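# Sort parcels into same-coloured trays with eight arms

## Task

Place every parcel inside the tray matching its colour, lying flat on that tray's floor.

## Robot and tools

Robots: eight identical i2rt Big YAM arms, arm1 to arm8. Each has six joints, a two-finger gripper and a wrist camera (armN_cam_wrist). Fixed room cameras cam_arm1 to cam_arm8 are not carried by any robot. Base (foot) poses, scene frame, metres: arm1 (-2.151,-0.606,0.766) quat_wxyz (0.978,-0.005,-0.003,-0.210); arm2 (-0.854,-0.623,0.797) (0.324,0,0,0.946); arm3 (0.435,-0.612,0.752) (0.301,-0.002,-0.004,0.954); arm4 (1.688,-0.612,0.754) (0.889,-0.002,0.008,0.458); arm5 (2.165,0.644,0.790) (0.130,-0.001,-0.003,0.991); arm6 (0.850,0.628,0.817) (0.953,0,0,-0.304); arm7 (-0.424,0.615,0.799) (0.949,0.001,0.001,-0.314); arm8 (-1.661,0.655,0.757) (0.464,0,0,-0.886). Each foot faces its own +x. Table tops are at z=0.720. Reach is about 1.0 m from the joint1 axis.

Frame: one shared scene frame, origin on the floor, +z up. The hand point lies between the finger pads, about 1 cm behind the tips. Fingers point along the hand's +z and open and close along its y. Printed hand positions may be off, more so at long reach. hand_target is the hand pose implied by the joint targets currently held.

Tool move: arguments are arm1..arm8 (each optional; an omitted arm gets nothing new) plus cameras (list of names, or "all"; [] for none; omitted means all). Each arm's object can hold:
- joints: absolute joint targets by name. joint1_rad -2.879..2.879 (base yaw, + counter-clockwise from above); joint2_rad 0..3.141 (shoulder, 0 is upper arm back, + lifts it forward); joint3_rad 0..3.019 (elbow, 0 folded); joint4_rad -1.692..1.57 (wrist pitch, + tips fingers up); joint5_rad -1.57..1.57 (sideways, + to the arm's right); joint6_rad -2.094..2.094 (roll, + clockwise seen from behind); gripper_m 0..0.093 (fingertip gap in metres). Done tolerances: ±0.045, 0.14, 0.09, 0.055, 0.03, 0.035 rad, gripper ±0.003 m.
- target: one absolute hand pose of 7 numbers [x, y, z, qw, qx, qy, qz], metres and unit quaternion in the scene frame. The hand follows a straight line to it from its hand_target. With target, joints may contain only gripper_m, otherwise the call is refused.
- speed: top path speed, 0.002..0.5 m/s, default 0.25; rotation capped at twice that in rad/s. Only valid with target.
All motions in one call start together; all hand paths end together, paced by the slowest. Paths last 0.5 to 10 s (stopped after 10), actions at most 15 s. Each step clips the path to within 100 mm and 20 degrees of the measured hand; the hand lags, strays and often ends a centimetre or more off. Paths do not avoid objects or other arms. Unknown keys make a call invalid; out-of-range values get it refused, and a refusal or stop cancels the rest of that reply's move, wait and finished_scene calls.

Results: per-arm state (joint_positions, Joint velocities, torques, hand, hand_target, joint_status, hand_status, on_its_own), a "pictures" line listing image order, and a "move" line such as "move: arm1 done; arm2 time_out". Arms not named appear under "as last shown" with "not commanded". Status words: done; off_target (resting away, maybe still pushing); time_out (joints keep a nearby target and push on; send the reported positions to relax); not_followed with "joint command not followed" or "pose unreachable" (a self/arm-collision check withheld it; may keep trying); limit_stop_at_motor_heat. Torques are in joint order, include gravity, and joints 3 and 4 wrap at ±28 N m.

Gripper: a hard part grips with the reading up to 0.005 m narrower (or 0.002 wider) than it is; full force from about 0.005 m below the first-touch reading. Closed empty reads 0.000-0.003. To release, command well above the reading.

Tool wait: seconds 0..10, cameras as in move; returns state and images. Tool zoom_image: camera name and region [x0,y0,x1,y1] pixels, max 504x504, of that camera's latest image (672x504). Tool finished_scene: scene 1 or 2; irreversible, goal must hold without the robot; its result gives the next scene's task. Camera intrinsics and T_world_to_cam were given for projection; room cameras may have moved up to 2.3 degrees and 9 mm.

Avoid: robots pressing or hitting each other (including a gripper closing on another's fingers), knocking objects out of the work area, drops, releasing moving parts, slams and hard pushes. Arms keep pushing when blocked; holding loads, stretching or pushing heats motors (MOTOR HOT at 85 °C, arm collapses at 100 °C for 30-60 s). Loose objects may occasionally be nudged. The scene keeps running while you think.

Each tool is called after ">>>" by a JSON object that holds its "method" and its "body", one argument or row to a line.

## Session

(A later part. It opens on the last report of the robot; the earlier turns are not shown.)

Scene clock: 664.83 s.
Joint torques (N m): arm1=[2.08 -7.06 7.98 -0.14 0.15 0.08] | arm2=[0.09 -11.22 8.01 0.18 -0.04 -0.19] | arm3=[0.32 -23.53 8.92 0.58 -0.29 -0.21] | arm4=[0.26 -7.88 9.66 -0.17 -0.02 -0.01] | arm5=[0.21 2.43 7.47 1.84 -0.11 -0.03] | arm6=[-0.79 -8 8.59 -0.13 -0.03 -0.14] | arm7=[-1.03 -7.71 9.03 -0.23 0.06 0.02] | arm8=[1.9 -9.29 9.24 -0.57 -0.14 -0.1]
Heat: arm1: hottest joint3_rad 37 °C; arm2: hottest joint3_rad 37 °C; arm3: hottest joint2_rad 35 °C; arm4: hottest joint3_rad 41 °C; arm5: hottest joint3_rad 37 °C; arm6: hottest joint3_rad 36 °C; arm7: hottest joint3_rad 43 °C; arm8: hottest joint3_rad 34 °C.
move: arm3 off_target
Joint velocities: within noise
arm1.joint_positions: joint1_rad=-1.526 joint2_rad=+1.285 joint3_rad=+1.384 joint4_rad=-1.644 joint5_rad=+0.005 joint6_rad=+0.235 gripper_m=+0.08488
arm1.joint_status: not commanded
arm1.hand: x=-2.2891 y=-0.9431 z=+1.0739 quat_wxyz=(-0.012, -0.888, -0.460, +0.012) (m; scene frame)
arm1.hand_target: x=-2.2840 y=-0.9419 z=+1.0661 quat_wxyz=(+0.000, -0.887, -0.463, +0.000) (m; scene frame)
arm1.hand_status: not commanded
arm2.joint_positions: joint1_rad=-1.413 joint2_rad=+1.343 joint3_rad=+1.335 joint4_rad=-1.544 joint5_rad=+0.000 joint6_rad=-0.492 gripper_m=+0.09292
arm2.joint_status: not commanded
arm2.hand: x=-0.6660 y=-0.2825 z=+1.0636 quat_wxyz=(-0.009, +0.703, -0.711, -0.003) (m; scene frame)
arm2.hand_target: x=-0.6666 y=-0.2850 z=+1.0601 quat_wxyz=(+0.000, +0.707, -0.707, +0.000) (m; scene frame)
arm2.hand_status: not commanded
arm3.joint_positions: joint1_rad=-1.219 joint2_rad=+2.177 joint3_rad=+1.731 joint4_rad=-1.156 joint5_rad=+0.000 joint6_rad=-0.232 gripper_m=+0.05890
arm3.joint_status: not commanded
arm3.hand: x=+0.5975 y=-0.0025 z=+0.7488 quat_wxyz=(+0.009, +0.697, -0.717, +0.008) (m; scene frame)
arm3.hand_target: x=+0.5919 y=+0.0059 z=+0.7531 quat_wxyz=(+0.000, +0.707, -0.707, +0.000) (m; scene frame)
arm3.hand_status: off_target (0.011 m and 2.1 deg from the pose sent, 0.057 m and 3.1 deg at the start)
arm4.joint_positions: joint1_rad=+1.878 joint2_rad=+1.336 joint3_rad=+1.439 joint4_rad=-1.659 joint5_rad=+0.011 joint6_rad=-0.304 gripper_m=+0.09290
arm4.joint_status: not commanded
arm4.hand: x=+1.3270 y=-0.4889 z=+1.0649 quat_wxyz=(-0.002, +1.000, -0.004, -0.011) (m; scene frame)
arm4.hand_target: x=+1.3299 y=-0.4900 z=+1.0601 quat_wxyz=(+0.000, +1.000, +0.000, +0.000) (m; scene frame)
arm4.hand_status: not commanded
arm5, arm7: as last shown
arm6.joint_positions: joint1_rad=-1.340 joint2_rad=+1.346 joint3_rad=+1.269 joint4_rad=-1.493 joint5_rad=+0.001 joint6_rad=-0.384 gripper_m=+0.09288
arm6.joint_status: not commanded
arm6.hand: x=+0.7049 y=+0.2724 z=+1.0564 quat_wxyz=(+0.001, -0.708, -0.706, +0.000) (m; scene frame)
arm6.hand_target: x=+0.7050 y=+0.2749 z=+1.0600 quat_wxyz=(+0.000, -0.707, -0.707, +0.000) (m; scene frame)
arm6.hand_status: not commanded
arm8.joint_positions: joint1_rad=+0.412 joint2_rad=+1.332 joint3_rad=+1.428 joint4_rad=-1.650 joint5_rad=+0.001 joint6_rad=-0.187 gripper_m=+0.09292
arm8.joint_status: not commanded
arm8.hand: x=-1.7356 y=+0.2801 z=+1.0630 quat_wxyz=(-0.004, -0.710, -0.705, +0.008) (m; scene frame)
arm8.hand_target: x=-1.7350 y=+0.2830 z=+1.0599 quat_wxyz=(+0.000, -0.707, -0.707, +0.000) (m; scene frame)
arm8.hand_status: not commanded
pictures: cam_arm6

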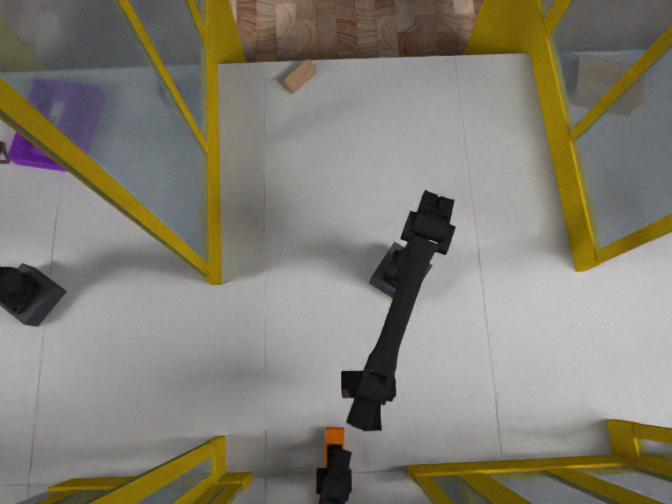

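>>> {"method": "move", "body": {
  "arm3": {"target":[0.592,0.006,0.748,0,0.7071,-0.7071,0],"speed":0.05},
  "cameras": []
}}

>>> {"method": "move", "body": {
  "arm3": {"joints":{"gripper_m":0.093}},
  "cameras": []
}}

>>> {"method": "move", "body": {
  "arm3": {"target":[0.595,-0.003,0.88,0,0.7071,-0.7071,0],"speed":0.25},
  "cameras": []
}}

>>> {"method": "move", "body": {
  "arm3": {"target":[0.524,-0.285,1.06,0,0.7071,-0.7071,0],"speed":0.4},
  "cameras": ["cam_arm6"]
}}

>>> {"method": "move", "body": {
  "arm6": {"target":[0.592,-0.005,0.87,0,0.7071,0.7071,0],"speed":0.3},
  "cameras": ["arm6_cam_wrist"]
}}

Scene clock: 675.03 s.
Joint torques (N m): arm1=[2.2 -7.06 7.95 -0.21 0.2 0.09] | arm2=[0.09 -11.16 7.99 0.18 -0.04 -0.19] | arm3=[0.21 -22.65 8.61 0.58 -0.29 -0.21] | arm4=[0.26 -7.82 9.66 -0.16 -0.02 -0.01] | arm5=[-0.67 3.14 7.42 1.88 -0.11 -0.04] | arm6=[-0.73 -7.94 8.61 -0.16 -0.03 -0.14] | arm7=[-0.97 -7.82 9.02 -0.25 0.05 0.04] | arm8=[1.79 -9.35 9.16 -0.51 -0.13 -0.09]
Heat: arm1: hottest joint3_rad 37 °C; arm2: hottest joint3_rad 37 °C; arm3: hottest joint2_rad 36 °C; arm4: hottest joint3_rad 41 °C; arm5: hottest joint3_rad 37 °C; arm6: hottest joint3_rad 36 °C; arm7: hottest joint3_rad 43 °C; arm8: hottest joint3_rad 34 °C.
move: arm3 done
Joint velocities: within noise
arm1, arm2, arm4, arm5, arm6, arm7, arm8: as last shown
arm3.joint_positions: joint1_rad=-1.219 joint2_rad=+2.177 joint3_rad=+1.731 joint4_rad=-1.147 joint5_rad=+0.000 joint6_rad=-0.233 gripper_m=+0.05890
arm3.joint_status: not commanded
arm3.hand: x=+0.5981 y=-0.0002 z=+0.7487 quat_wxyz=(+0.005, +0.698, -0.716, +0.005) (m; scene frame)
arm3.hand_target: x=+0.5919 y=+0.0059 z=+0.7481 quat_wxyz=(+0.000, +0.707, -0.707, +0.000) (m; scene frame)
arm3.hand_status: done (0.009 m and 1.7 deg from the pose sent, 0.010 m and 2.1 deg at the start)
pictures: none
No camera images: "cameras" was empty.

Scene clock: 675.67 s.
Joint torques (N m): arm1=[2.08 -7.06 7.91 -0.21 0.15 0.08] | arm2=[0.09 -11.22 7.99 0.18 -0.04 -0.19] | arm3=[0.15 -22.65 8.61 0.57 -0.28 -0.22] | arm4=[0.26 -7.88 9.66 -0.16 -0.02 -0.01] | arm5=[-0.03 2.96 7.42 1.77 -0.07 -0.02] | arm6=[-0.79 -7.94 8.61 -0.16 -0.03 -0.13] | arm7=[-1.08 -7.77 9.07 -0.21 0.06 0.03] | arm8=[2.02 -9.41 9.13 -0.46 -0.16 -0.1]
Heat: arm1: hottest joint3_rad 37 °C; arm2: hottest joint3_rad 37 °C; arm3: hottest joint2_rad 36 °C; arm4: hottest joint3_rad 41 °C; arm5: hottest joint3_rad 37 °C; arm6: hottest joint3_rad 36 °C; arm7: hottest joint3_rad 43 °C; arm8: hottest joint3_rad 34 °C.
move: arm3 done
Joint velocities: within noise
arm1, arm2, arm4, arm6, arm7, arm8: as last shown
arm3.joint_positions: joint1_rad=-1.219 joint2_rad=+2.177 joint3_rad=+1.731 joint4_rad=-1.146 joint5_rad=+0.000 joint6_rad=-0.233 gripper_m=+0.09287
arm3.joint_status: all done
arm3.hand: x=+0.5980 y=-0.0001 z=+0.7487 quat_wxyz=(+0.005, +0.698, -0.716, +0.005) (m; scene frame)
arm3.hand_target: x=+0.5919 y=+0.0060 z=+0.7481 quat_wxyz=(+0.000, +0.707, -0.707, +0.000) (m; scene frame)
arm3.hand_status: not commanded
arm5.joint_positions: joint1_rad=+0.632 joint2_rad=+0.625 joint3_rad=+1.427 joint4_rad=-1.371 joint5_rad=+0.119 joint6_rad=-0.097 gripper_m=+0.09397
arm5.joint_status: not commanded
arm5.hand: x=+1.9442 y=+0.5783 z=+1.3387 quat_wxyz=(+0.011, +0.860, +0.177, -0.479) (m; scene frame)
arm5.hand_target: x=+1.9468 y=+0.5776 z=+1.3512 quat_wxyz=(+0.015, +0.852, +0.177, -0.492) (m; scene frame)
arm5.hand_status: not commanded
pictures: none
No camera images: "cameras" was empty.

Scene clock: 677.10 s.
Joint torques (N m): arm1=[2.43 -6.95 7.91 -0.09 0.18 0.07] | arm2=[0.09 -11.22 7.99 0.18 -0.04 -0.19] | arm3=[-0.56 -22.53 13.24 -0.44 -0.26 -0.23] | arm4=[0.26 -7.82 9.68 -0.14 -0.02 -0.01] | arm5=[-0.44 2.73 7.23 1.84 -0.1 -0.05] | arm6=[-0.73 -7.94 8.61 -0.13 -0.03 -0.13] | arm7=[-1.2 -7.94 9.03 -0.27 0.05 0.03] | arm8=[1.73 -9.35 9.2 -0.5 -0.14 -0.11]
Heat: arm1: hottest joint3_rad 37 °C; arm2: hottest joint3_rad 37 °C; arm3: hottest joint2_rad 36 °C; arm4: hottest joint3_rad 41 °C; arm5: hottest joint3_rad 37 °C; arm6: hottest joint3_rad 36 °C; arm7: hottest joint3_rad 43 °C; arm8: hottest joint3_rad 34 °C.
move: arm3 off_target
Joint velocities: within noise
arm1, arm2, arm4, arm5, arm6, arm7, arm8: as last shown
arm3.joint_positions: joint1_rad=-1.219 joint2_rad=+2.049 joint3_rad=+1.818 joint4_rad=-1.390 joint5_rad=+0.000 joint6_rad=-0.241 gripper_m=+0.09297
arm3.joint_status: not commanded
arm3.hand: x=+0.5931 y=-0.0172 z=+0.8586 quat_wxyz=(+0.017, +0.700, -0.713, +0.013) (m; scene frame)
arm3.hand_target: x=+0.5947 y=-0.0039 z=+0.8803 quat_wxyz=(-0.001, +0.707, -0.707, +0.000) (m; scene frame)
arm3.hand_status: off_target (0.026 m and 2.7 deg from the pose sent, 0.131 m and 1.8 deg at the start; pose on its path clipped on 4 of 43 steps)
pictures: none
No camera images: "cameras" was empty.

Scene clock: 678.83 s.
Joint torques (N m): arm1=[2.37 -7.12 7.88 -0.16 0.16 0.07] | arm2=[0.09 -11.22 8.01 0.18 -0.04 -0.19] | arm3=[-1.44 -9.35 9.25 -0.16 -0.28 -0.23] | arm4=[0.26 -7.82 9.66 -0.16 -0.02 -0.01] | arm5=[-0.32 3.25 7.38 1.85 -0.1 0] | arm6=[-0.79 -8 8.59 -0.14 -0.03 -0.14] | arm7=[-1.08 -7.82 9.07 -0.23 0.04 0.05] | arm8=[1.85 -9.41 9.16 -0.57 -0.13 -0.07]
Heat: arm1: hottest joint3_rad 37 °C; arm2: hottest joint3_rad 37 °C; arm3: hottest joint2_rad 36 °C; arm4: hottest joint3_rad 41 °C; arm5: hottest joint3_rad 37 °C; arm6: hottest joint3_rad 36 °C; arm7: hottest joint3_rad 43 °C; arm8: hottest joint3_rad 34 °C.
move: arm3 done
Joint velocities: within noise
arm1, arm2, arm4, arm5, arm6, arm7, arm8: as last shown
arm3.joint_positions: joint1_rad=-1.219 joint2_rad=+1.233 joint3_rad=+1.344 joint4_rad=-1.673 joint5_rad=+0.000 joint6_rad=-0.252 gripper_m=+0.09297
arm3.joint_status: not commanded
arm3.hand: x=+0.5218 y=-0.2827 z=+1.0609 quat_wxyz=(-0.008, +0.705, -0.709, -0.003) (m; scene frame)
arm3.hand_target: x=+0.5239 y=-0.2850 z=+1.0601 quat_wxyz=(-0.001, +0.707, -0.707, -0.001) (m; scene frame)
arm3.hand_status: done (0.003 m and 1.0 deg from the pose sent, 0.342 m and 2.7 deg at the start; pose on its path clipped on 12 of 52 steps; a joint's target at an end of its range on 18 of 52 steps)
pictures: cam_arm6

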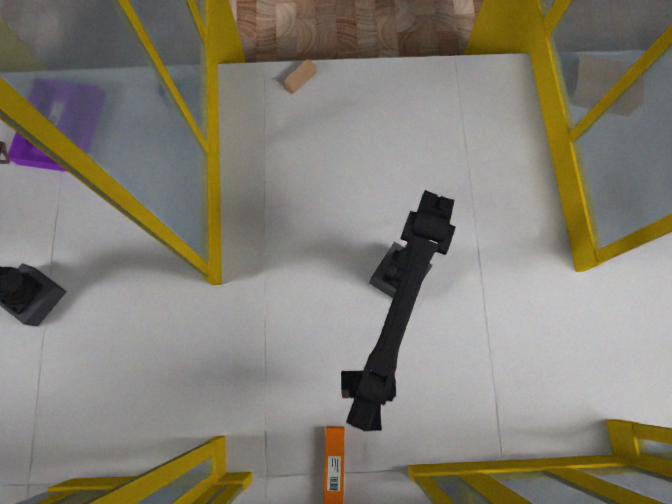

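Scene clock: 681.07 s.
Joint torques (N m): arm1=[2.2 -7 7.91 -0.14 0.15 0.06] | arm2=[0.09 -11.22 7.98 0.18 -0.04 -0.19] | arm3=[-1.55 -9.41 9.29 -0.25 -0.28 -0.22] | arm4=[0.26 -7.82 9.66 -0.17 -0.02 -0.01] | arm5=[-0.44 2.55 7.31 1.92 -0.11 -0.03] | arm6=[-0.62 -17.2 12.53 -0.25 -0.03 -0.12] | arm7=[-1.03 -7.94 9.06 -0.27 0.04 0.03] | arm8=[1.85 -9.35 9.17 -0.51 -0.14 -0.09]
Heat: arm1: hottest joint3_rad 37 °C; arm2: hottest joint3_rad 37 °C; arm3: hottest joint2_rad 36 °C; arm4: hottest joint3_rad 41 °C; arm5: hottest joint3_rad 37 °C; arm6: hottest joint3_rad 36 °C; arm7: hottest joint3_rad 43 °C; arm8: hottest joint3_rad 34 °C.
move: arm6 off_target
Joint velocities: within noise
arm1, arm2, arm3, arm4, arm5, arm7, arm8: as last shown
arm3.hand_target: x=+0.5239 y=-0.2849 z=+1.0601 quat_wxyz=(-0.001, +0.707, -0.707, -0.001) (m; scene frame)
arm6.joint_positions: joint1_rad=-1.340 joint2_rad=+2.232 joint3_rad=+1.961 joint4_rad=-1.334 joint5_rad=+0.001 joint6_rad=-0.384 gripper_m=+0.09288
arm6.joint_status: not commanded
arm6.hand: x=+0.5980 y=+0.0102 z=+0.8569 quat_wxyz=(+0.007, -0.708, -0.706, -0.015) (m; scene frame)
arm6.hand_target: x=+0.5924 y=-0.0042 z=+0.8702 quat_wxyz=(+0.000, -0.707, -0.707, +0.001) (m; scene frame)
arm6.hand_status: off_target (0.021 m and 1.9 deg from the pose sent, 0.353 m and 0.2 deg at the start)
pictures: arm6_cam_wrist
camera_calibration:
arm6_cam_wrist: T_world_to_cam=[[-0.999977, -0.00454634, -0.00510636, 0.601013], [-0.00670205, 0.79947, 0.600668, -0.512944], [0.00135154, 0.600688, -0.799482, 0.802498], [0, 0, 0, 1]] pos_world=[0.596477, -0.069235, 0.952761]

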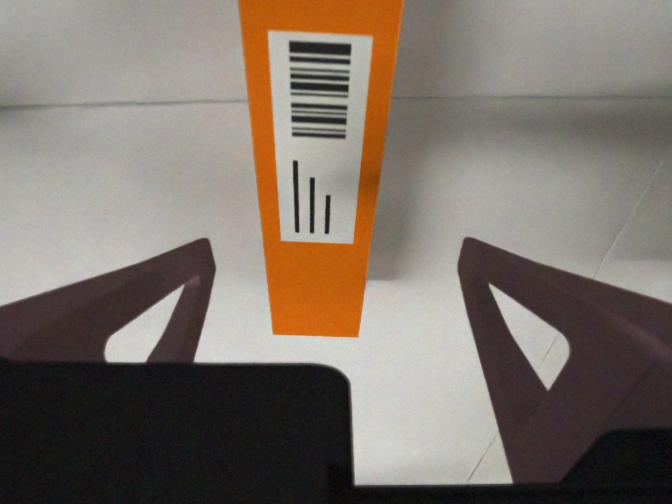

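>>> {"method": "move", "body": {
  "arm6": {"target":[0.604,0.008,0.80,0,0.7236,0.6902,0],"speed":0.2},
  "cameras": ["arm6_cam_wrist"]
}}

Scene clock: 694.60 s.
Joint torques (N m): arm1=[2.08 -6.89 7.9 -0.1 0.2 0.07] | arm2=[0.09 -11.22 7.99 0.18 -0.04 -0.19] | arm3=[-1.38 -9.35 9.31 -0.21 -0.27 -0.21] | arm4=[0.26 -7.88 9.66 -0.16 -0.02 -0.01] | arm5=[-0.38 3.19 7.5 1.81 -0.1 -0.05] | arm6=[0.15 -17.44 8.14 0.55 -0.04 -0.01] | arm7=[-1.26 -8.12 9.02 -0.24 0.05 0.04] | arm8=[1.61 -9.35 9.14 -0.5 -0.13 -0.11]
Heat: arm1: hottest joint3_rad 37 °C; arm2: hottest joint3_rad 37 °C; arm3: hottest joint2_rad 34 °C; arm4: hottest joint3_rad 41 °C; arm5: hottest joint3_rad 37 °C; arm6: hottest joint3_rad 36 °C; arm7: hottest joint3_rad 42 °C; arm8: hottest joint3_rad 34 °C.
move: arm6 done
Joint velocities: within noise
arm1, arm2, arm3, arm4, arm5, arm7, arm8: as last shown
arm6.joint_positions: joint1_rad=-1.340 joint2_rad=+2.262 joint3_rad=+1.854 joint4_rad=-1.181 joint5_rad=+0.001 joint6_rad=-0.340 gripper_m=+0.09288
arm6.joint_status: not commanded
arm6.hand: x=+0.6002 y=+0.0156 z=+0.7988 quat_wxyz=(+0.004, -0.724, -0.690, -0.008) (m; scene frame)
arm6.hand_target: x=+0.6041 y=+0.0082 z=+0.7999 quat_wxyz=(+0.000, -0.724, -0.690, +0.000) (m; scene frame)
arm6.hand_status: done (0.009 m and 1.0 deg from the pose sent, 0.057 m and 3.2 deg at the start)
pictures: arm6_cam_wrist
camera_calibration:
arm6_cam_wrist: T_world_to_cam=[[-0.999196, 0.0400679, 0.00166492, 0.596297], [0.0333605, 0.807456, 0.588984, -0.497158], [0.022255, 0.588566, -0.808143, 0.747321], [0, 0, 0, 1]] pos_world=[0.595772, -0.0623064, 0.895768]

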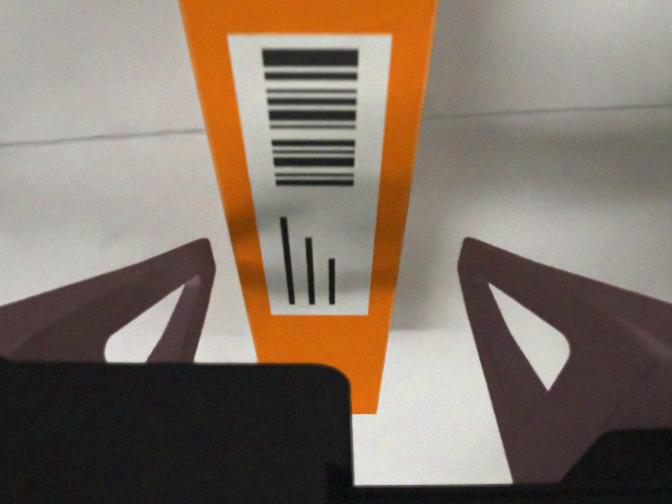

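>>> {"method": "move", "body": {
  "arm6": {"target":[0.611,0.010,0.750,0,0.7236,0.6902,0],"speed":0.15},
  "cameras": ["arm6_cam_wrist"]
}}

Scene clock: 699.10 s.
Joint torques (N m): arm1=[2.43 -6.83 7.88 -0.09 0.17 0.09] | arm2=[0.09 -11.22 8.01 0.18 -0.04 -0.19] | arm3=[-1.26 -9.23 9.26 -0.2 -0.28 -0.22] | arm4=[0.26 -7.82 9.66 -0.16 -0.02 -0.01] | arm5=[-0.73 3.08 7.49 1.73 -0.1 -0.04] | arm6=[0.09 -17.32 7.77 0.55 -0.03 0] | arm7=[-1.26 -7.94 9.06 -0.23 0.05 0.04] | arm8=[1.9 -9.47 9.17 -0.54 -0.13 -0.1]
Heat: arm1: hottest joint3_rad 36 °C; arm2: hottest joint3_rad 37 °C; arm3: hottest joint2_rad 34 °C; arm4: hottest joint3_rad 41 °C; arm5: hottest joint3_rad 37 °C; arm6: hottest joint3_rad 36 °C; arm7: hottest joint3_rad 42 °C; arm8: hottest joint3_rad 34 °C.
move: arm6 done
Joint velocities: within noise
arm1, arm2, arm3, arm4, arm5, arm8: as last shown
arm3.joint_positions: joint1_rad=-1.219 joint2_rad=+1.233 joint3_rad=+1.344 joint4_rad=-1.673 joint5_rad=+0.000 joint6_rad=-0.253 gripper_m=+0.09297
arm6.joint_positions: joint1_rad=-1.331 joint2_rad=+2.311 joint3_rad=+1.805 joint4_rad=-1.080 joint5_rad=+0.001 joint6_rad=-0.331 gripper_m=+0.09288
arm6.joint_status: not commanded
arm6.hand: x=+0.6069 y=+0.0173 z=+0.7503 quat_wxyz=(+0.004, -0.724, -0.690, -0.007) (m; scene frame)
arm6.hand_target: x=+0.6111 y=+0.0101 z=+0.7500 quat_wxyz=(+0.000, -0.724, -0.690, +0.000) (m; scene frame)
arm6.hand_status: done (0.008 m and 0.9 deg from the pose sent, 0.050 m and 1.0 deg at the start)
arm7.joint_positions: joint1_rad=+2.151 joint2_rad=+1.282 joint3_rad=+1.266 joint4_rad=-1.531 joint5_rad=-0.002 joint6_rad=+0.142 gripper_m=+0.08494
arm7.joint_status: not commanded
arm7.hand: x=-0.4016 y=+0.9804 z=+1.0610 quat_wxyz=(-0.008, +0.632, -0.775, -0.010) (m; scene frame)
arm7.hand_target: x=-0.3981 y=+0.9750 z=+1.0552 quat_wxyz=(+0.000, +0.632, -0.775, +0.000) (m; scene frame)
arm7.hand_status: not commanded
pictures: arm6_cam_wrist
camera_calibration:
arm6_cam_wrist: T_world_to_cam=[[-0.999177, 0.0404641, 0.00272324, 0.602209], [0.0343579, 0.808895, 0.586949, -0.469402], [0.0215476, 0.58656, -0.809619, 0.708596], [0, 0, 0, 1]] pos_world=[0.602572, -0.0603046, 0.847569]

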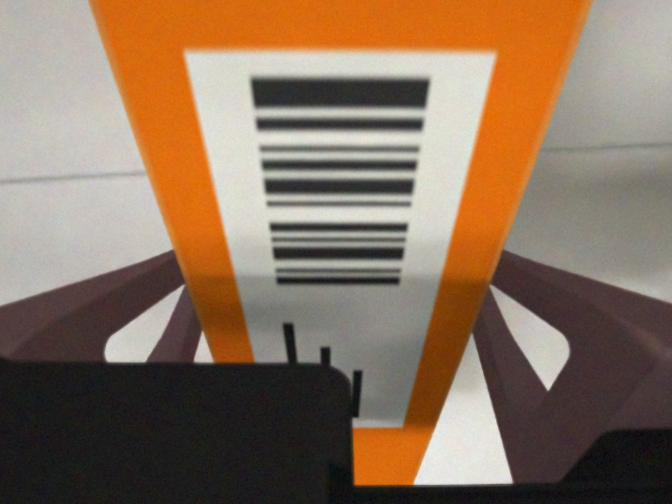

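>>> {"method": "move", "body": {
  "arm6": {"joints":{"gripper_m":0.055}},
  "cameras": []
}}

>>> {"method": "move", "body": {
  "arm6": {"target":[0.714,0.278,1.056,0,0.7236,0.6902,0],"speed":0.25},
  "cameras": ["cam_arm6"]
}}

>>> {"method": "move", "body": {
  "arm6": {"joints":{"joint1_rad":0.253,"joint6_rad":-0.366}},
  "cameras": ["cam_arm6","cam_arm5"]
}}

Scene clock: 709.00 s.
Joint torques (N m): arm1=[2.32 -7 7.94 -0.18 0.19 0.09] | arm2=[0.09 -11.22 7.99 0.18 -0.04 -0.19] | arm3=[-1.38 -9.41 9.29 -0.24 -0.29 -0.22] | arm4=[0.26 -7.88 9.66 -0.16 -0.02 -0.01] | arm5=[-0.26 3.9 7.35 1.81 -0.12 -0.05] | arm6=[0.15 -17.44 7.76 0.57 -0.04 -0.01] | arm7=[-1.08 -7.94 9.02 -0.23 0.05 0.04] | arm8=[1.67 -9.41 9.22 -0.57 -0.13 -0.1]
Heat: arm1: hottest joint3_rad 36 °C; arm2: hottest joint3_rad 37 °C; arm3: hottest joint2_rad 34 °C; arm4: hottest joint3_rad 41 °C; arm5: hottest joint3_rad 37 °C; arm6: hottest joint3_rad 36 °C; arm7: hottest joint3_rad 42 °C; arm8: hottest joint3_rad 34 °C.
move: arm6 off_target
Joint velocities: within noise
arm1.joint_positions: joint1_rad=-1.526 joint2_rad=+1.285 joint3_rad=+1.384 joint4_rad=-1.644 joint5_rad=+0.005 joint6_rad=+0.235 gripper_m=+0.08488
arm1.joint_status: not commanded
arm1.hand: x=-2.2891 y=-0.9431 z=+1.0739 quat_wxyz=(-0.012, -0.888, -0.460, +0.012) (m; scene frame)
arm1.hand_target: x=-2.2840 y=-0.9419 z=+1.0661 quat_wxyz=(+0.000, -0.887, -0.463, +0.000) (m; scene frame)
arm1.hand_status: not commanded
arm2.joint_positions: joint1_rad=-1.413 joint2_rad=+1.343 joint3_rad=+1.335 joint4_rad=-1.544 joint5_rad=+0.000 joint6_rad=-0.492 gripper_m=+0.09292
arm2.joint_status: not commanded
arm2.hand: x=-0.6660 y=-0.2825 z=+1.0636 quat_wxyz=(-0.009, +0.703, -0.711, -0.003) (m; scene frame)
arm2.hand_target: x=-0.6666 y=-0.2850 z=+1.0601 quat_wxyz=(+0.000, +0.707, -0.707, +0.000) (m; scene frame)
arm2.hand_status: not commanded
arm3, arm5, arm7: as last shown
arm4.joint_positions: joint1_rad=+1.878 joint2_rad=+1.336 joint3_rad=+1.439 joint4_rad=-1.659 joint5_rad=+0.011 joint6_rad=-0.304 gripper_m=+0.09290
arm4.joint_status: not commanded
arm4.hand: x=+1.3270 y=-0.4889 z=+1.0649 quat_wxyz=(-0.002, +1.000, -0.004, -0.011) (m; scene frame)
arm4.hand_target: x=+1.3299 y=-0.4900 z=+1.0601 quat_wxyz=(+0.000, +1.000, +0.000, +0.000) (m; scene frame)
arm4.hand_status: not commanded
arm6.joint_positions: joint1_rad=-1.331 joint2_rad=+2.311 joint3_rad=+1.805 joint4_rad=-1.080 joint5_rad=+0.001 joint6_rad=-0.330 gripper_m=+0.05986
arm6.joint_status: gripper_m off_target (ended at +0.05988, target +0.05500)
arm6.hand: x=+0.6069 y=+0.0173 z=+0.7503 quat_wxyz=(+0.004, -0.724, -0.690, -0.007) (m; scene frame)
arm6.hand_target: x=+0.6111 y=+0.0101 z=+0.7500 quat_wxyz=(+0.000, -0.724, -0.690, +0.000) (m; scene frame)
arm6.hand_status: not commanded
arm8.joint_positions: joint1_rad=+0.412 joint2_rad=+1.332 joint3_rad=+1.428 joint4_rad=-1.650 joint5_rad=+0.001 joint6_rad=-0.187 gripper_m=+0.09292
arm8.joint_status: not commanded
arm8.hand: x=-1.7356 y=+0.2801 z=+1.0630 quat_wxyz=(-0.004, -0.710, -0.705, +0.008) (m; scene frame)
arm8.hand_target: x=-1.7350 y=+0.2830 z=+1.0599 quat_wxyz=(+0.000, -0.707, -0.707, +0.000) (m; scene frame)
arm8.hand_status: not commanded
pictures: none
No camera images: "cameras" was empty.

Scene clock: 711.47 s.
Joint torques (N m): arm1=[2.26 -6.71 7.91 -0.14 0.15 0.07] | arm2=[0.09 -11.16 7.99 0.18 -0.04 -0.19] | arm3=[-1.44 -9.29 9.28 -0.21 -0.28 -0.22] | arm4=[0.26 -7.88 9.66 -0.16 -0.02 -0.01] | arm5=[0.21 2.9 7.51 1.83 -0.09 -0.03] | arm6=[0.03 -8.18 9.07 -0.13 -0.03 -0.03] | arm7=[-0.97 -7.82 9.09 -0.24 0.05 0.04] | arm8=[1.79 -9.35 9.21 -0.54 -0.12 -0.11]
Heat: arm1: hottest joint3_rad 36 °C; arm2: hottest joint3_rad 37 °C; arm3: hottest joint2_rad 33 °C; arm4: hottest joint3_rad 41 °C; arm5: hottest joint3_rad 37 °C; arm6: hottest joint3_rad 36 °C; arm7: hottest joint3_rad 42 °C; arm8: hottest joint3_rad 34 °C.
move: arm6 done
Joint velocities: within noise
arm1, arm2, arm3, arm4, arm5, arm7, arm8: as last shown
arm6.joint_positions: joint1_rad=-1.331 joint2_rad=+1.334 joint3_rad=+1.237 joint4_rad=-1.484 joint5_rad=+0.000 joint6_rad=-0.330 gripper_m=+0.05986
arm6.joint_status: not commanded
arm6.hand: x=+0.7107 y=+0.2782 z=+1.0489 quat_wxyz=(+0.002, -0.724, -0.690, -0.004) (m; scene frame)
arm6.hand_target: x=+0.7140 y=+0.2781 z=+1.0560 quat_wxyz=(+0.000, -0.724, -0.690, +0.000) (m; scene frame)
arm6.hand_status: done (0.008 m and 0.6 deg from the pose sent, 0.416 m and 0.9 deg at the start)
pictures: cam_arm6

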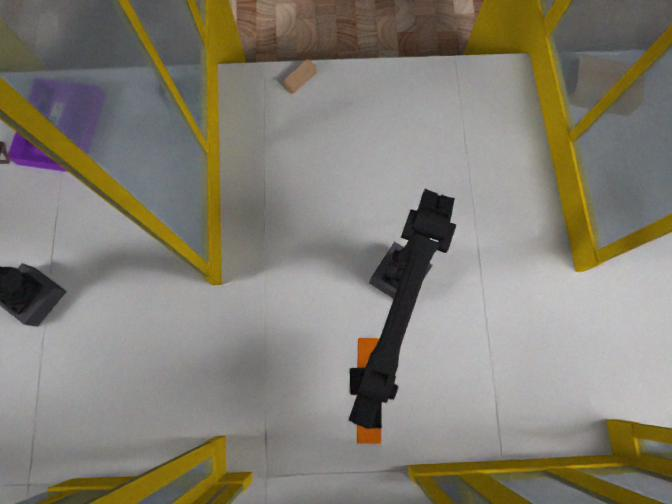

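Scene clock: 713.37 s.
Joint torques (N m): arm1=[2.26 -7.18 7.83 -0.12 0.17 0.07] | arm2=[0.09 -11.16 8.01 0.18 -0.04 -0.19] | arm3=[-1.38 -9.35 9.26 -0.21 -0.27 -0.22] | arm4=[0.21 -7.82 9.66 -0.16 -0.02 -0.01] | arm5=[-0.32 2.61 7.43 1.77 -0.09 -0.04] | arm6=[-0.15 -8.06 9.06 -0.17 0.04 -0.16] | arm7=[-0.97 -7.82 9.03 -0.21 0.06 0.04] | arm8=[1.73 -9.29 9.16 -0.53 -0.14 -0.09]
Heat: arm1: hottest joint3_rad 36 °C; arm2: hottest joint3_rad 37 °C; arm3: hottest joint2_rad 33 °C; arm4: hottest joint3_rad 41 °C; arm5: hottest joint3_rad 37 °C; arm6: hottest joint3_rad 36 °C; arm7: hottest joint3_rad 42 °C; arm8: hottest joint3_rad 34 °C.
move: arm6 done
Joint velocities: within noise
arm1, arm2, arm3, arm4, arm7, arm8: as last shown
arm5.joint_positions: joint1_rad=+0.632 joint2_rad=+0.625 joint3_rad=+1.427 joint4_rad=-1.371 joint5_rad=+0.119 joint6_rad=-0.097 gripper_m=+0.09397
arm5.joint_status: not commanded
arm5.hand: x=+1.9442 y=+0.5783 z=+1.3387 quat_wxyz=(+0.011, +0.860, +0.177, -0.479) (m; scene frame)
arm5.hand_target: x=+1.9468 y=+0.5776 z=+1.3512 quat_wxyz=(+0.015, +0.852, +0.177, -0.492) (m; scene frame)
arm5.hand_status: not commanded
arm6.joint_positions: joint1_rad=+0.247 joint2_rad=+1.334 joint3_rad=+1.237 joint4_rad=-1.484 joint5_rad=-0.001 joint6_rad=-0.359 gripper_m=+0.05987
arm6.joint_status: all done
arm6.hand: x=+1.2016 y=+0.4914 z=+1.0488 quat_wxyz=(+0.004, -0.006, -1.000, -0.002) (m; scene frame)
arm6.hand_target: x=+1.2014 y=+0.4938 z=+1.0558 quat_wxyz=(+0.000, +0.000, -1.000, +0.000) (m; scene frame)
arm6.hand_status: not commanded
pictures: cam_arm5, cam_arm6

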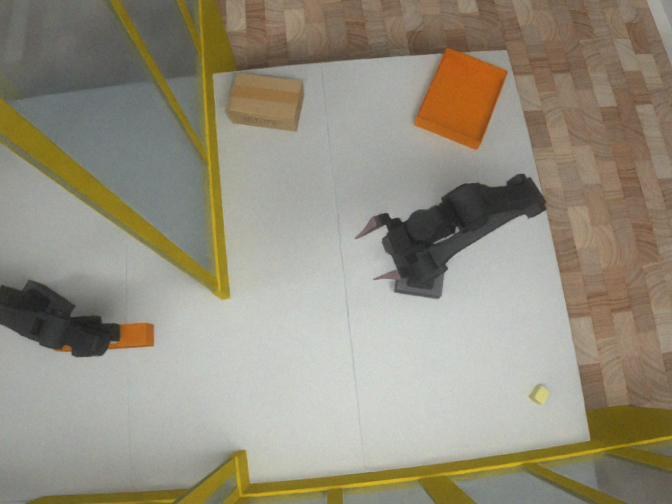

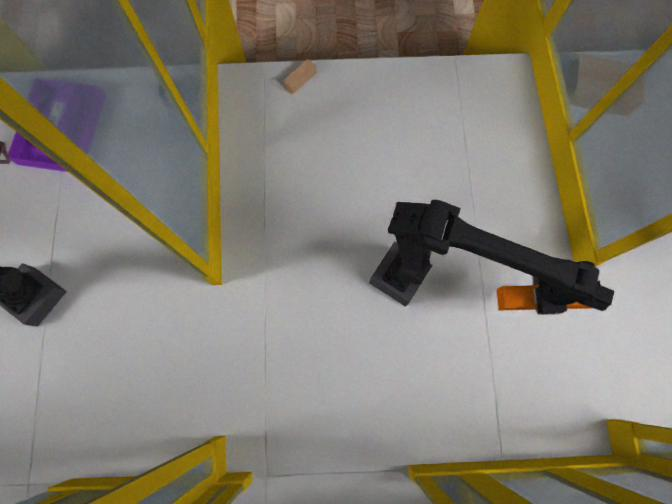

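>>> {"method": "move", "body": {
  "arm6": {"target":[1.505,0.378,0.83,0,0,1,0],"speed":0.3},
  "cameras": ["cam_arm5"]
}}

>>> {"method": "move", "body": {
  "arm6": {"target":[1.505,0.378,0.757,0,0,1,0],"speed":0.12},
  "arm5": {"target":[1.812,0.503,1.10,0,1,0,0],"speed":0.2},
  "cameras": ["cam_arm5"]
}}

Scene clock: 726.30 s.
Joint torques (N m): arm1=[2.37 -7.18 7.98 -0.13 0.18 0.05] | arm2=[0.09 -11.22 8.01 0.18 -0.04 -0.19] | arm3=[-1.44 -9.41 9.28 -0.2 -0.27 -0.22] | arm4=[0.26 -7.88 9.66 -0.16 -0.02 -0.01] | arm5=[0.15 2.96 7.45 1.8 -0.08 -0.05] | arm6=[-0.03 -17.79 12.51 -0.18 0.05 -0.15] | arm7=[-0.91 -7.77 9.05 -0.23 0.05 0.04] | arm8=[1.67 -9.35 9.16 -0.53 -0.14 -0.1]
Heat: arm1: hottest joint3_rad 36 °C; arm2: hottest joint3_rad 37 °C; arm3: hottest joint2_rad 33 °C; arm4: hottest joint3_rad 41 °C; arm5: hottest joint3_rad 37 °C; arm6: hottest joint3_rad 36 °C; arm7: hottest joint3_rad 42 °C; arm8: hottest joint3_rad 34 °C.
move: arm6 off_target
Joint velocities: within noise
arm1, arm2, arm3, arm4, arm5, arm7, arm8: as last shown
arm6.joint_positions: joint1_rad=+0.247 joint2_rad=+2.318 joint3_rad=+2.004 joint4_rad=-1.294 joint5_rad=-0.001 joint6_rad=-0.359 gripper_m=+0.05987
arm6.joint_status: not commanded
arm6.hand: x=+1.4869 y=+0.3805 z=+0.8156 quat_wxyz=(+0.017, -0.006, -1.000, -0.007) (m; scene frame)
arm6.hand_target: x=+1.5040 y=+0.3784 z=+0.8303 quat_wxyz=(+0.000, +0.000, -1.000, +0.000) (m; scene frame)
arm6.hand_status: off_target (0.023 m and 2.3 deg from the pose sent, 0.391 m and 0.9 deg at the start)
pictures: cam_arm5

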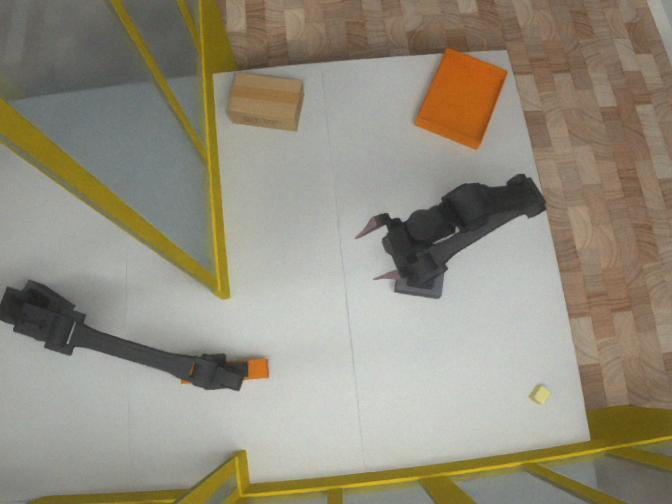

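Scene clock: 729.80 s.
Joint torques (N m): arm1=[2.2 -6.71 7.98 -0.09 0.16 0.08] | arm2=[0.09 -11.22 8.01 0.17 -0.04 -0.19] | arm3=[-1.32 -9.35 9.26 -0.18 -0.27 -0.22] | arm4=[0.26 -7.82 9.68 -0.16 -0.02 -0.01] | arm5=[-1.32 -9.05 9.58 0.14 -0.19 0.03] | arm6=[-0.03 -18.2 8.2 0.57 0.05 -0.15] | arm7=[-1.08 -7.71 9.02 -0.25 0.05 0.02] | arm8=[1.9 -9.41 9.14 -0.53 -0.14 -0.1]
Heat: arm1: hottest joint3_rad 36 °C; arm2: hottest joint3_rad 37 °C; arm3: hottest joint2_rad 33 °C; arm4: hottest joint3_rad 41 °C; arm5: hottest joint3_rad 37 °C; arm6: hottest joint3_rad 36 °C; arm7: hottest joint3_rad 42 °C; arm8: hottest joint3_rad 34 °C.
move: arm5 off_target; arm6 done
Joint velocities: within noise
arm1, arm2, arm4, arm7, arm8: as last shown
arm3.joint_positions: joint1_rad=-1.219 joint2_rad=+1.233 joint3_rad=+1.344 joint4_rad=-1.673 joint5_rad=+0.000 joint6_rad=-0.253 gripper_m=+0.09297
arm3.joint_status: not commanded
arm3.hand: x=+0.5218 y=-0.2827 z=+1.0609 quat_wxyz=(-0.008, +0.705, -0.709, -0.003) (m; scene frame)
arm3.hand_target: x=+0.5239 y=-0.2849 z=+1.0601 quat_wxyz=(-0.001, +0.707, -0.707, -0.001) (m; scene frame)
arm3.hand_status: not commanded
arm5.joint_positions: joint1_rad=+0.644 joint2_rad=+1.333 joint3_rad=+1.394 joint4_rad=-1.667 joint5_rad=-0.002 joint6_rad=+0.366 gripper_m=+0.09397
arm5.joint_status: not commanded
arm5.hand: x=+1.8193 y=+0.5037 z=+1.0805 quat_wxyz=(-0.008, +1.000, +0.009, +0.019) (m; scene frame)
arm5.hand_target: x=+1.8127 y=+0.5033 z=+1.0997 quat_wxyz=(+0.000, +1.000, +0.000, +0.000) (m; scene frame)
arm5.hand_status: off_target (0.021 m and 2.6 deg from the pose sent, 0.283 m and 61.5 deg at the start)
arm6.joint_positions: joint1_rad=+0.247 joint2_rad=+2.398 joint3_rad=+2.004 joint4_rad=-1.186 joint5_rad=-0.001 joint6_rad=-0.359 gripper_m=+0.05987
arm6.joint_status: not commanded
arm6.hand: x=+1.4999 y=+0.3754 z=+0.7614 quat_wxyz=(+0.004, -0.006, -1.000, -0.002) (m; scene frame)
arm6.hand_target: x=+1.5049 y=+0.3780 z=+0.7571 quat_wxyz=(+0.000, +0.000, -1.000, +0.000) (m; scene frame)
arm6.hand_status: done (0.007 m and 0.9 deg from the pose sent, 0.061 m and 2.2 deg at the start)
pictures: cam_arm5

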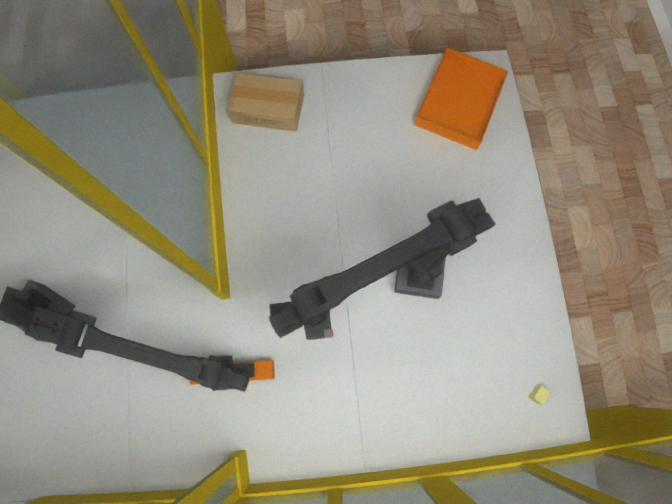

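Lower another 1 cm (grip z .750).

>>> {"method": "move", "body": {
  "arm6": {"target":[1.505,0.378,0.746,0,0,1,0],"speed":0.06},
  "cameras": []
}}

>>> {"method": "move", "body": {
  "arm6": {"joints":{"gripper_m":0.093}},
  "cameras": []
}}

>>> {"method": "move", "body": {
  "arm6": {"target":[1.505,0.378,0.88,0,0,1,0],"speed":0.25},
  "cameras": []
}}

>>> {"method": "move", "body": {
  "arm6": {"target":[1.201,0.494,1.056,0,0,1,0],"speed":0.4},
  "cameras": ["cam_arm5"]
}}

>>> {"method": "move", "body": {
  "arm5": {"target":[1.505,0.378,0.87,0,1,0,0],"speed":0.3},
  "cameras": ["cam_arm5","arm5_cam_wrist"]
}}

Scene clock: 740.17 s.
Joint torques (N m): arm1=[2.2 -6.77 7.92 -0.05 0.18 0.07] | arm2=[0.09 -11.22 7.99 0.18 -0.04 -0.19] | arm3=[-1.49 -9.29 9.29 -0.23 -0.27 -0.22] | arm4=[0.26 -7.82 9.68 -0.16 -0.02 -0.01] | arm5=[-1.44 -8.47 9.78 -0.14 -0.2 0.05] | arm6=[-0.03 -18.14 7.77 0.61 0.05 -0.15] | arm7=[-1.08 -7.65 9.02 -0.21 0.05 0.03] | arm8=[1.67 -9.35 9.17 -0.53 -0.14 -0.1]
Heat: arm1: hottest joint3_rad 36 °C; arm2: hottest joint3_rad 37 °C; arm3: hottest joint3_rad 33 °C; arm4: hottest joint3_rad 41 °C; arm5: hottest joint3_rad 39 °C; arm6: hottest joint2_rad 36 °C; arm7: hottest joint3_rad 42 °C; arm8: hottest joint3_rad 34 °C.
move: arm6 done
Joint velocities: within noise
arm1, arm2, arm3, arm4, arm5, arm7, arm8: as last shown
arm5.joint_positions: joint1_rad=+0.644 joint2_rad=+1.333 joint3_rad=+1.394 joint4_rad=-1.668 joint5_rad=-0.002 joint6_rad=+0.366 gripper_m=+0.09397
arm5.hand: x=+1.8194 y=+0.5037 z=+1.0805 quat_wxyz=(-0.009, +1.000, +0.008, +0.019) (m; scene frame)
arm6.joint_positions: joint1_rad=+0.247 joint2_rad=+2.411 joint3_rad=+2.004 joint4_rad=-1.168 joint5_rad=-0.001 joint6_rad=-0.359 gripper_m=+0.05987
arm6.joint_status: not commanded
arm6.hand: x=+1.5015 y=+0.3748 z=+0.7524 quat_wxyz=(+0.002, -0.006, -1.000, -0.001) (m; scene frame)
arm6.hand_target: x=+1.5048 y=+0.3780 z=+0.7460 quat_wxyz=(+0.000, +0.000, -1.000, +0.000) (m; scene frame)
arm6.hand_status: done (0.008 m and 0.8 deg from the pose sent, 0.016 m and 0.9 deg at the start)
pictures: none
No camera images: "cameras" was empty.

Scene clock: 740.80 s.
Joint torques (N m): arm1=[2.37 -7 7.94 -0.13 0.19 0.07] | arm2=[0.09 -11.22 7.99 0.18 -0.04 -0.19] | arm3=[-1.44 -9.41 9.24 -0.23 -0.28 -0.22] | arm4=[0.26 -7.82 9.68 -0.16 -0.02 -0.01] | arm5=[-1.61 -8.06 9.68 -0.03 -0.2 0.04] | arm6=[-0.09 -18.2 7.77 0.61 0.05 -0.15] | arm7=[-1.26 -7.82 9.05 -0.2 0.05 0.02] | arm8=[1.67 -9.29 9.14 -0.57 -0.1 -0.1]
Heat: arm1: hottest joint3_rad 36 °C; arm2: hottest joint3_rad 37 °C; arm3: hottest joint3_rad 33 °C; arm4: hottest joint3_rad 41 °C; arm5: hottest joint3_rad 39 °C; arm6: hottest joint2_rad 36 °C; arm7: hottest joint3_rad 42 °C; arm8: hottest joint3_rad 34 °C.
move: arm6 done
Joint velocities: within noise
arm1, arm2, arm3, arm4, arm5, arm7, arm8: as last shown
arm6.joint_positions: joint1_rad=+0.247 joint2_rad=+2.411 joint3_rad=+2.004 joint4_rad=-1.168 joint5_rad=-0.001 joint6_rad=-0.359 gripper_m=+0.09278
arm6.joint_status: all done
arm6.hand: x=+1.5015 y=+0.3748 z=+0.7524 quat_wxyz=(+0.002, -0.006, -1.000, -0.001) (m; scene frame)
arm6.hand_target: x=+1.5048 y=+0.3780 z=+0.7460 quat_wxyz=(+0.000, +0.000, -1.000, +0.000) (m; scene frame)
arm6.hand_status: not commanded
pictures: none
No camera images: "cameras" was empty.

Scene clock: 742.27 s.
Joint torques (N m): arm1=[1.96 -6.71 7.83 -0.18 0.18 0.06] | arm2=[0.09 -11.22 7.99 0.18 -0.04 -0.19] | arm3=[-1.38 -9.35 9.29 -0.23 -0.28 -0.21] | arm4=[0.26 -7.82 9.66 -0.16 -0.02 -0.01] | arm5=[-0.73 -8.7 9.72 -0.08 -0.17 -0.01] | arm6=[-0.15 -19.08 12.3 -0.24 0.05 -0.15] | arm7=[-1.14 -7.82 9.03 -0.24 0.06 0.03] | arm8=[1.61 -9.23 9.09 -0.53 -0.13 -0.11]
Heat: arm1: hottest joint3_rad 36 °C; arm2: hottest joint3_rad 37 °C; arm3: hottest joint3_rad 33 °C; arm4: hottest joint3_rad 41 °C; arm5: hottest joint3_rad 39 °C; arm6: hottest joint2_rad 36 °C; arm7: hottest joint3_rad 42 °C; arm8: hottest joint3_rad 34 °C.
move: arm6 off_target
Joint velocities: within noise
arm1, arm2, arm3, arm4, arm5, arm8: as last shown
arm6.joint_positions: joint1_rad=+0.247 joint2_rad=+2.299 joint3_rad=+2.077 joint4_rad=-1.398 joint5_rad=-0.001 joint6_rad=-0.359 gripper_m=+0.09288
arm6.joint_status: not commanded
arm6.hand: x=+1.4884 y=+0.3799 z=+0.8550 quat_wxyz=(+0.023, -0.006, -1.000, -0.009) (m; scene frame)
arm6.hand_target: x=+1.5038 y=+0.3784 z=+0.8802 quat_wxyz=(+0.000, +0.000, -1.000, +0.000) (m; scene frame)
arm6.hand_status: off_target (0.030 m and 3.0 deg from the pose sent, 0.128 m and 0.7 deg at the start; pose on its path clipped on 4 of 44 steps)
arm7.joint_positions: joint1_rad=+2.151 joint2_rad=+1.282 joint3_rad=+1.266 joint4_rad=-1.531 joint5_rad=-0.002 joint6_rad=+0.142 gripper_m=+0.08494
arm7.joint_status: not commanded
arm7.hand: x=-0.4016 y=+0.9804 z=+1.0610 quat_wxyz=(-0.008, +0.632, -0.775, -0.010) (m; scene frame)
arm7.hand_target: x=-0.3981 y=+0.9750 z=+1.0552 quat_wxyz=(+0.000, +0.632, -0.775, +0.000) (m; scene frame)
arm7.hand_status: not commanded
pictures: none
No camera images: "cameras" was empty.

Scene clock: 744.10 s.
Joint torques (N m): arm1=[2.02 -6.83 7.92 -0.14 0.15 0.09] | arm2=[0.09 -11.22 8.01 0.18 -0.04 -0.19] | arm3=[-1.38 -9.47 9.31 -0.24 -0.28 -0.22] | arm4=[0.26 -7.82 9.66 -0.16 -0.02 -0.01] | arm5=[-1.2 -8.35 9.81 -0.09 -0.2 0.05] | arm6=[-0.15 -7.71 8.62 -0.16 0.05 -0.15] | arm7=[-1.08 -7.82 9.02 -0.24 0.05 0.04] | arm8=[1.61 -9.52 9.1 -0.51 -0.13 -0.1]
Heat: arm1: hottest joint3_rad 36 °C; arm2: hottest joint3_rad 37 °C; arm3: hottest joint3_rad 33 °C; arm4: hottest joint3_rad 41 °C; arm5: hottest joint3_rad 39 °C; arm6: hottest joint2_rad 36 °C; arm7: hottest joint3_rad 42 °C; arm8: hottest joint3_rad 34 °C.
move: arm6 done
Joint velocities: within noise
arm1.joint_positions: joint1_rad=-1.526 joint2_rad=+1.285 joint3_rad=+1.384 joint4_rad=-1.644 joint5_rad=+0.005 joint6_rad=+0.235 gripper_m=+0.08488
arm1.joint_status: not commanded
arm1.hand: x=-2.2891 y=-0.9431 z=+1.0739 quat_wxyz=(-0.012, -0.888, -0.460, +0.012) (m; scene frame)
arm1.hand_target: x=-2.2840 y=-0.9419 z=+1.0661 quat_wxyz=(+0.000, -0.887, -0.463, +0.000) (m; scene frame)
arm1.hand_status: not commanded
arm2.joint_positions: joint1_rad=-1.413 joint2_rad=+1.343 joint3_rad=+1.335 joint4_rad=-1.544 joint5_rad=+0.000 joint6_rad=-0.492 gripper_m=+0.09292
arm2.joint_status: not commanded
arm2.hand: x=-0.6660 y=-0.2825 z=+1.0636 quat_wxyz=(-0.009, +0.703, -0.711, -0.003) (m; scene frame)
arm2.hand_target: x=-0.6666 y=-0.2850 z=+1.0601 quat_wxyz=(+0.000, +0.707, -0.707, +0.000) (m; scene frame)
arm2.hand_status: not commanded
arm3, arm5, arm7: as last shown
arm4.joint_positions: joint1_rad=+1.878 joint2_rad=+1.336 joint3_rad=+1.439 joint4_rad=-1.659 joint5_rad=+0.011 joint6_rad=-0.304 gripper_m=+0.09290
arm4.joint_status: not commanded
arm4.hand: x=+1.3270 y=-0.4889 z=+1.0649 quat_wxyz=(-0.002, +1.000, -0.004, -0.011) (m; scene frame)
arm4.hand_target: x=+1.3299 y=-0.4900 z=+1.0601 quat_wxyz=(+0.000, +1.000, +0.000, +0.000) (m; scene frame)
arm4.hand_status: not commanded
arm6.joint_positions: joint1_rad=+0.247 joint2_rad=+1.329 joint3_rad=+1.242 joint4_rad=-1.484 joint5_rad=-0.001 joint6_rad=-0.359 gripper_m=+0.09288
arm6.joint_status: not commanded
arm6.hand: x=+1.2024 y=+0.4911 z=+1.0524 quat_wxyz=(+0.000, -0.006, -1.000, +0.000) (m; scene frame)
arm6.hand_target: x=+1.2010 y=+0.4940 z=+1.0558 quat_wxyz=(+0.000, +0.000, -1.000, +0.000) (m; scene frame)
arm6.hand_status: done (0.005 m and 0.7 deg from the pose sent, 0.369 m and 3.0 deg at the start)
arm8.joint_positions: joint1_rad=+0.412 joint2_rad=+1.332 joint3_rad=+1.428 joint4_rad=-1.650 joint5_rad=+0.001 joint6_rad=-0.187 gripper_m=+0.09292
arm8.joint_status: not commanded
arm8.hand: x=-1.7356 y=+0.2801 z=+1.0630 quat_wxyz=(-0.004, -0.710, -0.705, +0.008) (m; scene frame)
arm8.hand_target: x=-1.7350 y=+0.2830 z=+1.0599 quat_wxyz=(+0.000, -0.707, -0.707, +0.000) (m; scene frame)
arm8.hand_status: not commanded
pictures: cam_arm5

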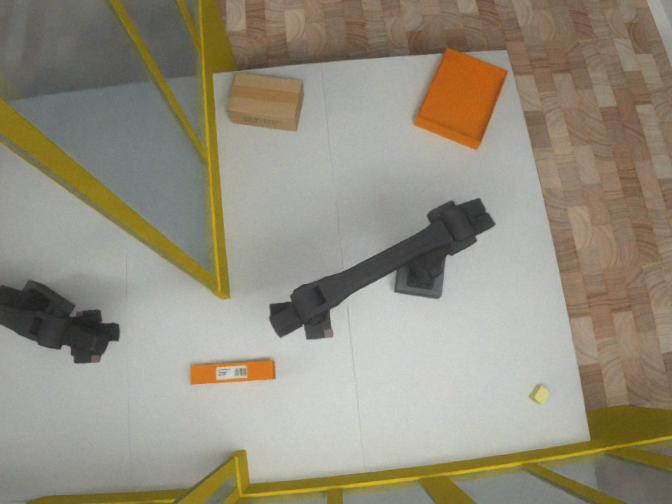

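Scene clock: 746.60 s.
Joint torques (N m): arm1=[2.49 -7.06 7.87 -0.16 0.16 0.09] | arm2=[0.09 -11.22 8.01 0.17 -0.04 -0.19] | arm3=[-1.38 -9.41 9.28 -0.17 -0.28 -0.21] | arm4=[0.26 -7.88 9.68 -0.16 -0.02 -0.01] | arm5=[-0.79 -20.54 9.95 0.02 -0.21 0.06] | arm6=[-0.15 -7.65 8.61 -0.18 0.05 -0.15] | arm7=[-1.2 -7.59 9.03 -0.25 0.06 0.03] | arm8=[1.79 -9.41 9.1 -0.49 -0.11 -0.11]
Heat: arm1: hottest joint3_rad 36 °C; arm2: hottest joint3_rad 37 °C; arm3: hottest joint3_rad 33 °C; arm4: hottest joint3_rad 41 °C; arm5: hottest joint3_rad 39 °C; arm6: hottest joint3_rad 36 °C; arm7: hottest joint3_rad 42 °C; arm8: hottest joint3_rad 34 °C.
move: arm5 off_target
Joint velocities: within noise
arm1, arm2, arm3, arm4, arm6, arm7, arm8: as last shown
arm5.joint_positions: joint1_rad=+0.644 joint2_rad=+2.314 joint3_rad=+2.174 joint4_rad=-1.465 joint5_rad=-0.003 joint6_rad=+0.372 gripper_m=+0.09397
arm5.joint_status: not commanded
arm5.hand: x=+1.5172 y=+0.3830 z=+0.8507 quat_wxyz=(-0.008, +1.000, +0.005, +0.018) (m; scene frame)
arm5.hand_target: x=+1.5058 y=+0.3784 z=+0.8702 quat_wxyz=(+0.000, +1.000, +0.000, +0.000) (m; scene frame)
arm5.hand_status: off_target (0.023 m and 2.4 deg from the pose sent, 0.399 m and 2.6 deg at the start)
pictures: arm5_cam_wrist, cam_arm5
camera_calibration:
arm5_cam_wrist: T_world_to_cam=[[-0.0000793614, 0.999758, 0.0219774, -0.400367], [0.799791, -0.0131291, 0.600135, -1.71134], [0.600279, 0.0176249, -0.799596, -0.113132], [0, 0, 0, 1]] pos_world=[1.43659, 0.379796, 0.945375]

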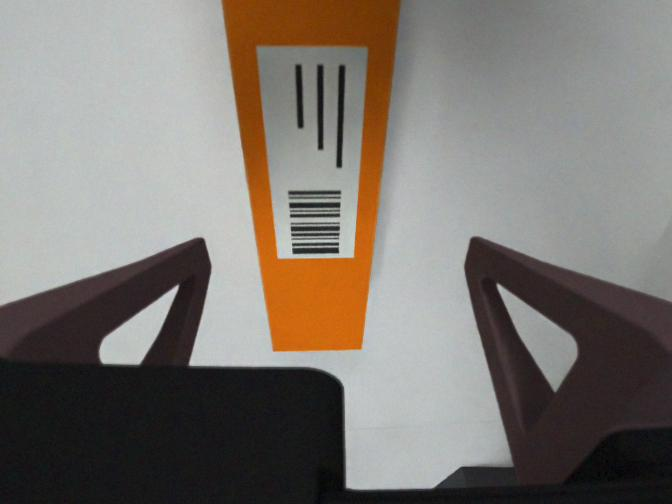

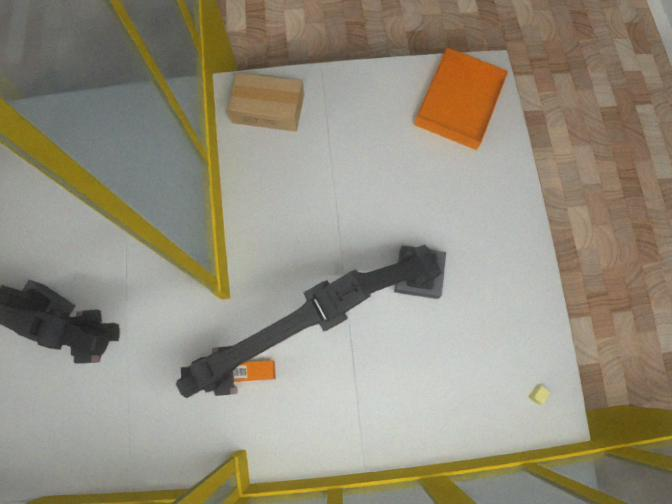

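>>> {"method": "move", "body": {
  "arm5": {"target":[1.512,0.366,0.80,0,1,-0.011,0],"speed":0.2},
  "cameras": ["arm5_cam_wrist"]
}}

Scene clock: 756.27 s.
Joint torques (N m): arm1=[2.26 -7.18 7.84 -0.2 0.19 0.06] | arm2=[0.09 -11.22 7.99 0.17 -0.04 -0.19] | arm3=[-1.32 -9.35 9.28 -0.2 -0.28 -0.23] | arm4=[0.26 -7.82 9.66 -0.16 -0.02 -0.01] | arm5=[-0.26 -21.48 7.06 0.8 -0.18 0.06] | arm6=[-0.09 -7.65 8.62 -0.18 0.05 -0.14] | arm7=[-0.91 -7.82 9.03 -0.28 0.05 0.03] | arm8=[1.73 -9.41 9.16 -0.49 -0.15 -0.1]
Heat: arm1: hottest joint3_rad 36 °C; arm2: hottest joint3_rad 37 °C; arm3: hottest joint3_rad 33 °C; arm4: hottest joint3_rad 41 °C; arm5: hottest joint3_rad 40 °C; arm6: hottest joint2_rad 35 °C; arm7: hottest joint3_rad 42 °C; arm8: hottest joint3_rad 34 °C.
move: arm5 off_target
Joint velocities: within noise
arm1, arm2, arm3, arm4, arm6, arm7, arm8: as last shown
arm5.joint_positions: joint1_rad=+0.659 joint2_rad=+2.362 joint3_rad=+2.101 joint4_rad=-1.335 joint5_rad=-0.003 joint6_rad=+0.414 gripper_m=+0.09397
arm5.joint_status: not commanded
arm5.hand: x=+1.5178 y=+0.3719 z=+0.7905 quat_wxyz=(-0.007, +1.000, -0.008, +0.014) (m; scene frame)
arm5.hand_target: x=+1.5121 y=+0.3660 z=+0.8000 quat_wxyz=(+0.000, +1.000, -0.011, +0.000) (m; scene frame)
arm5.hand_status: off_target (0.013 m and 1.8 deg from the pose sent, 0.054 m and 3.0 deg at the start)
pictures: arm5_cam_wrist
camera_calibration:
arm5_cam_wrist: T_world_to_cam=[[0.026462, 0.999461, 0.0194459, -0.426199], [0.804786, -0.0328387, 0.592655, -1.6701], [0.592974, -0.0000330884, -0.805221, -0.139338], [0, 0, 0, 1]] pos_world=[1.43798, 0.371121, 0.885885]

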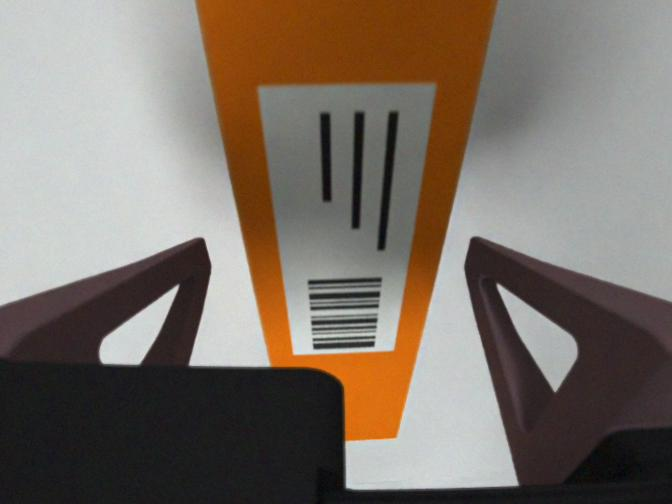

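>>> {"method": "move", "body": {
  "arm5": {"target":[1.514,0.368,0.747,0,1,-0.003,0],"speed":0.15},
  "cameras": ["arm5_cam_wrist"]
}}

Scene clock: 760.13 s.
Joint torques (N m): arm1=[1.96 -7.06 7.94 -0.06 0.18 0.06] | arm2=[0.09 -11.22 7.99 0.18 -0.04 -0.19] | arm3=[-1.44 -9.41 9.25 -0.18 -0.28 -0.21] | arm4=[0.26 -7.88 9.66 -0.16 -0.02 -0.01] | arm5=[-0.62 -19.31 6.69 0.79 -0.14 -0.11] | arm6=[-0.09 -7.65 8.61 -0.16 0.05 -0.15] | arm7=[-1.14 -7.88 9.03 -0.27 0.06 0.04] | arm8=[1.9 -9.47 9.18 -0.54 -0.13 -0.11]
Heat: arm1: hottest joint3_rad 36 °C; arm2: hottest joint3_rad 37 °C; arm3: hottest joint3_rad 33 °C; arm4: hottest joint3_rad 41 °C; arm5: hottest joint3_rad 40 °C; arm6: hottest joint3_rad 35 °C; arm7: hottest joint3_rad 41 °C; arm8: hottest joint3_rad 34 °C.
move: arm5 done
Joint velocities: within noise
arm1, arm2, arm3, arm4, arm6, arm7, arm8: as last shown
arm5.joint_positions: joint1_rad=+0.659 joint2_rad=+2.390 joint3_rad=+2.044 joint4_rad=-1.228 joint5_rad=-0.006 joint6_rad=+0.414 gripper_m=+0.09397
arm5.joint_status: not commanded
arm5.hand: x=+1.5166 y=+0.3714 z=+0.7505 quat_wxyz=(-0.001, +1.000, -0.008, +0.004) (m; scene frame)
arm5.hand_target: x=+1.5141 y=+0.3680 z=+0.7470 quat_wxyz=(+0.000, +1.000, -0.003, +0.000) (m; scene frame)
arm5.hand_status: done (0.006 m and 0.8 deg from the pose sent, 0.044 m and 1.8 deg at the start)
pictures: arm5_cam_wrist
camera_calibration:
arm5_cam_wrist: T_world_to_cam=[[0.0274085, 0.999593, 0.00785061, -0.41756], [0.81562, -0.0269032, 0.577962, -1.65319], [0.577939, -0.00943799, -0.816026, -0.136456], [0, 0, 0, 1]] pos_world=[1.43868, 0.371626, 0.84741]

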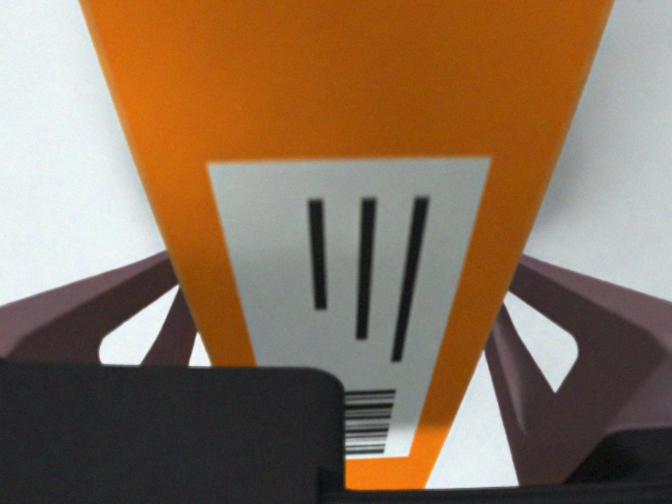

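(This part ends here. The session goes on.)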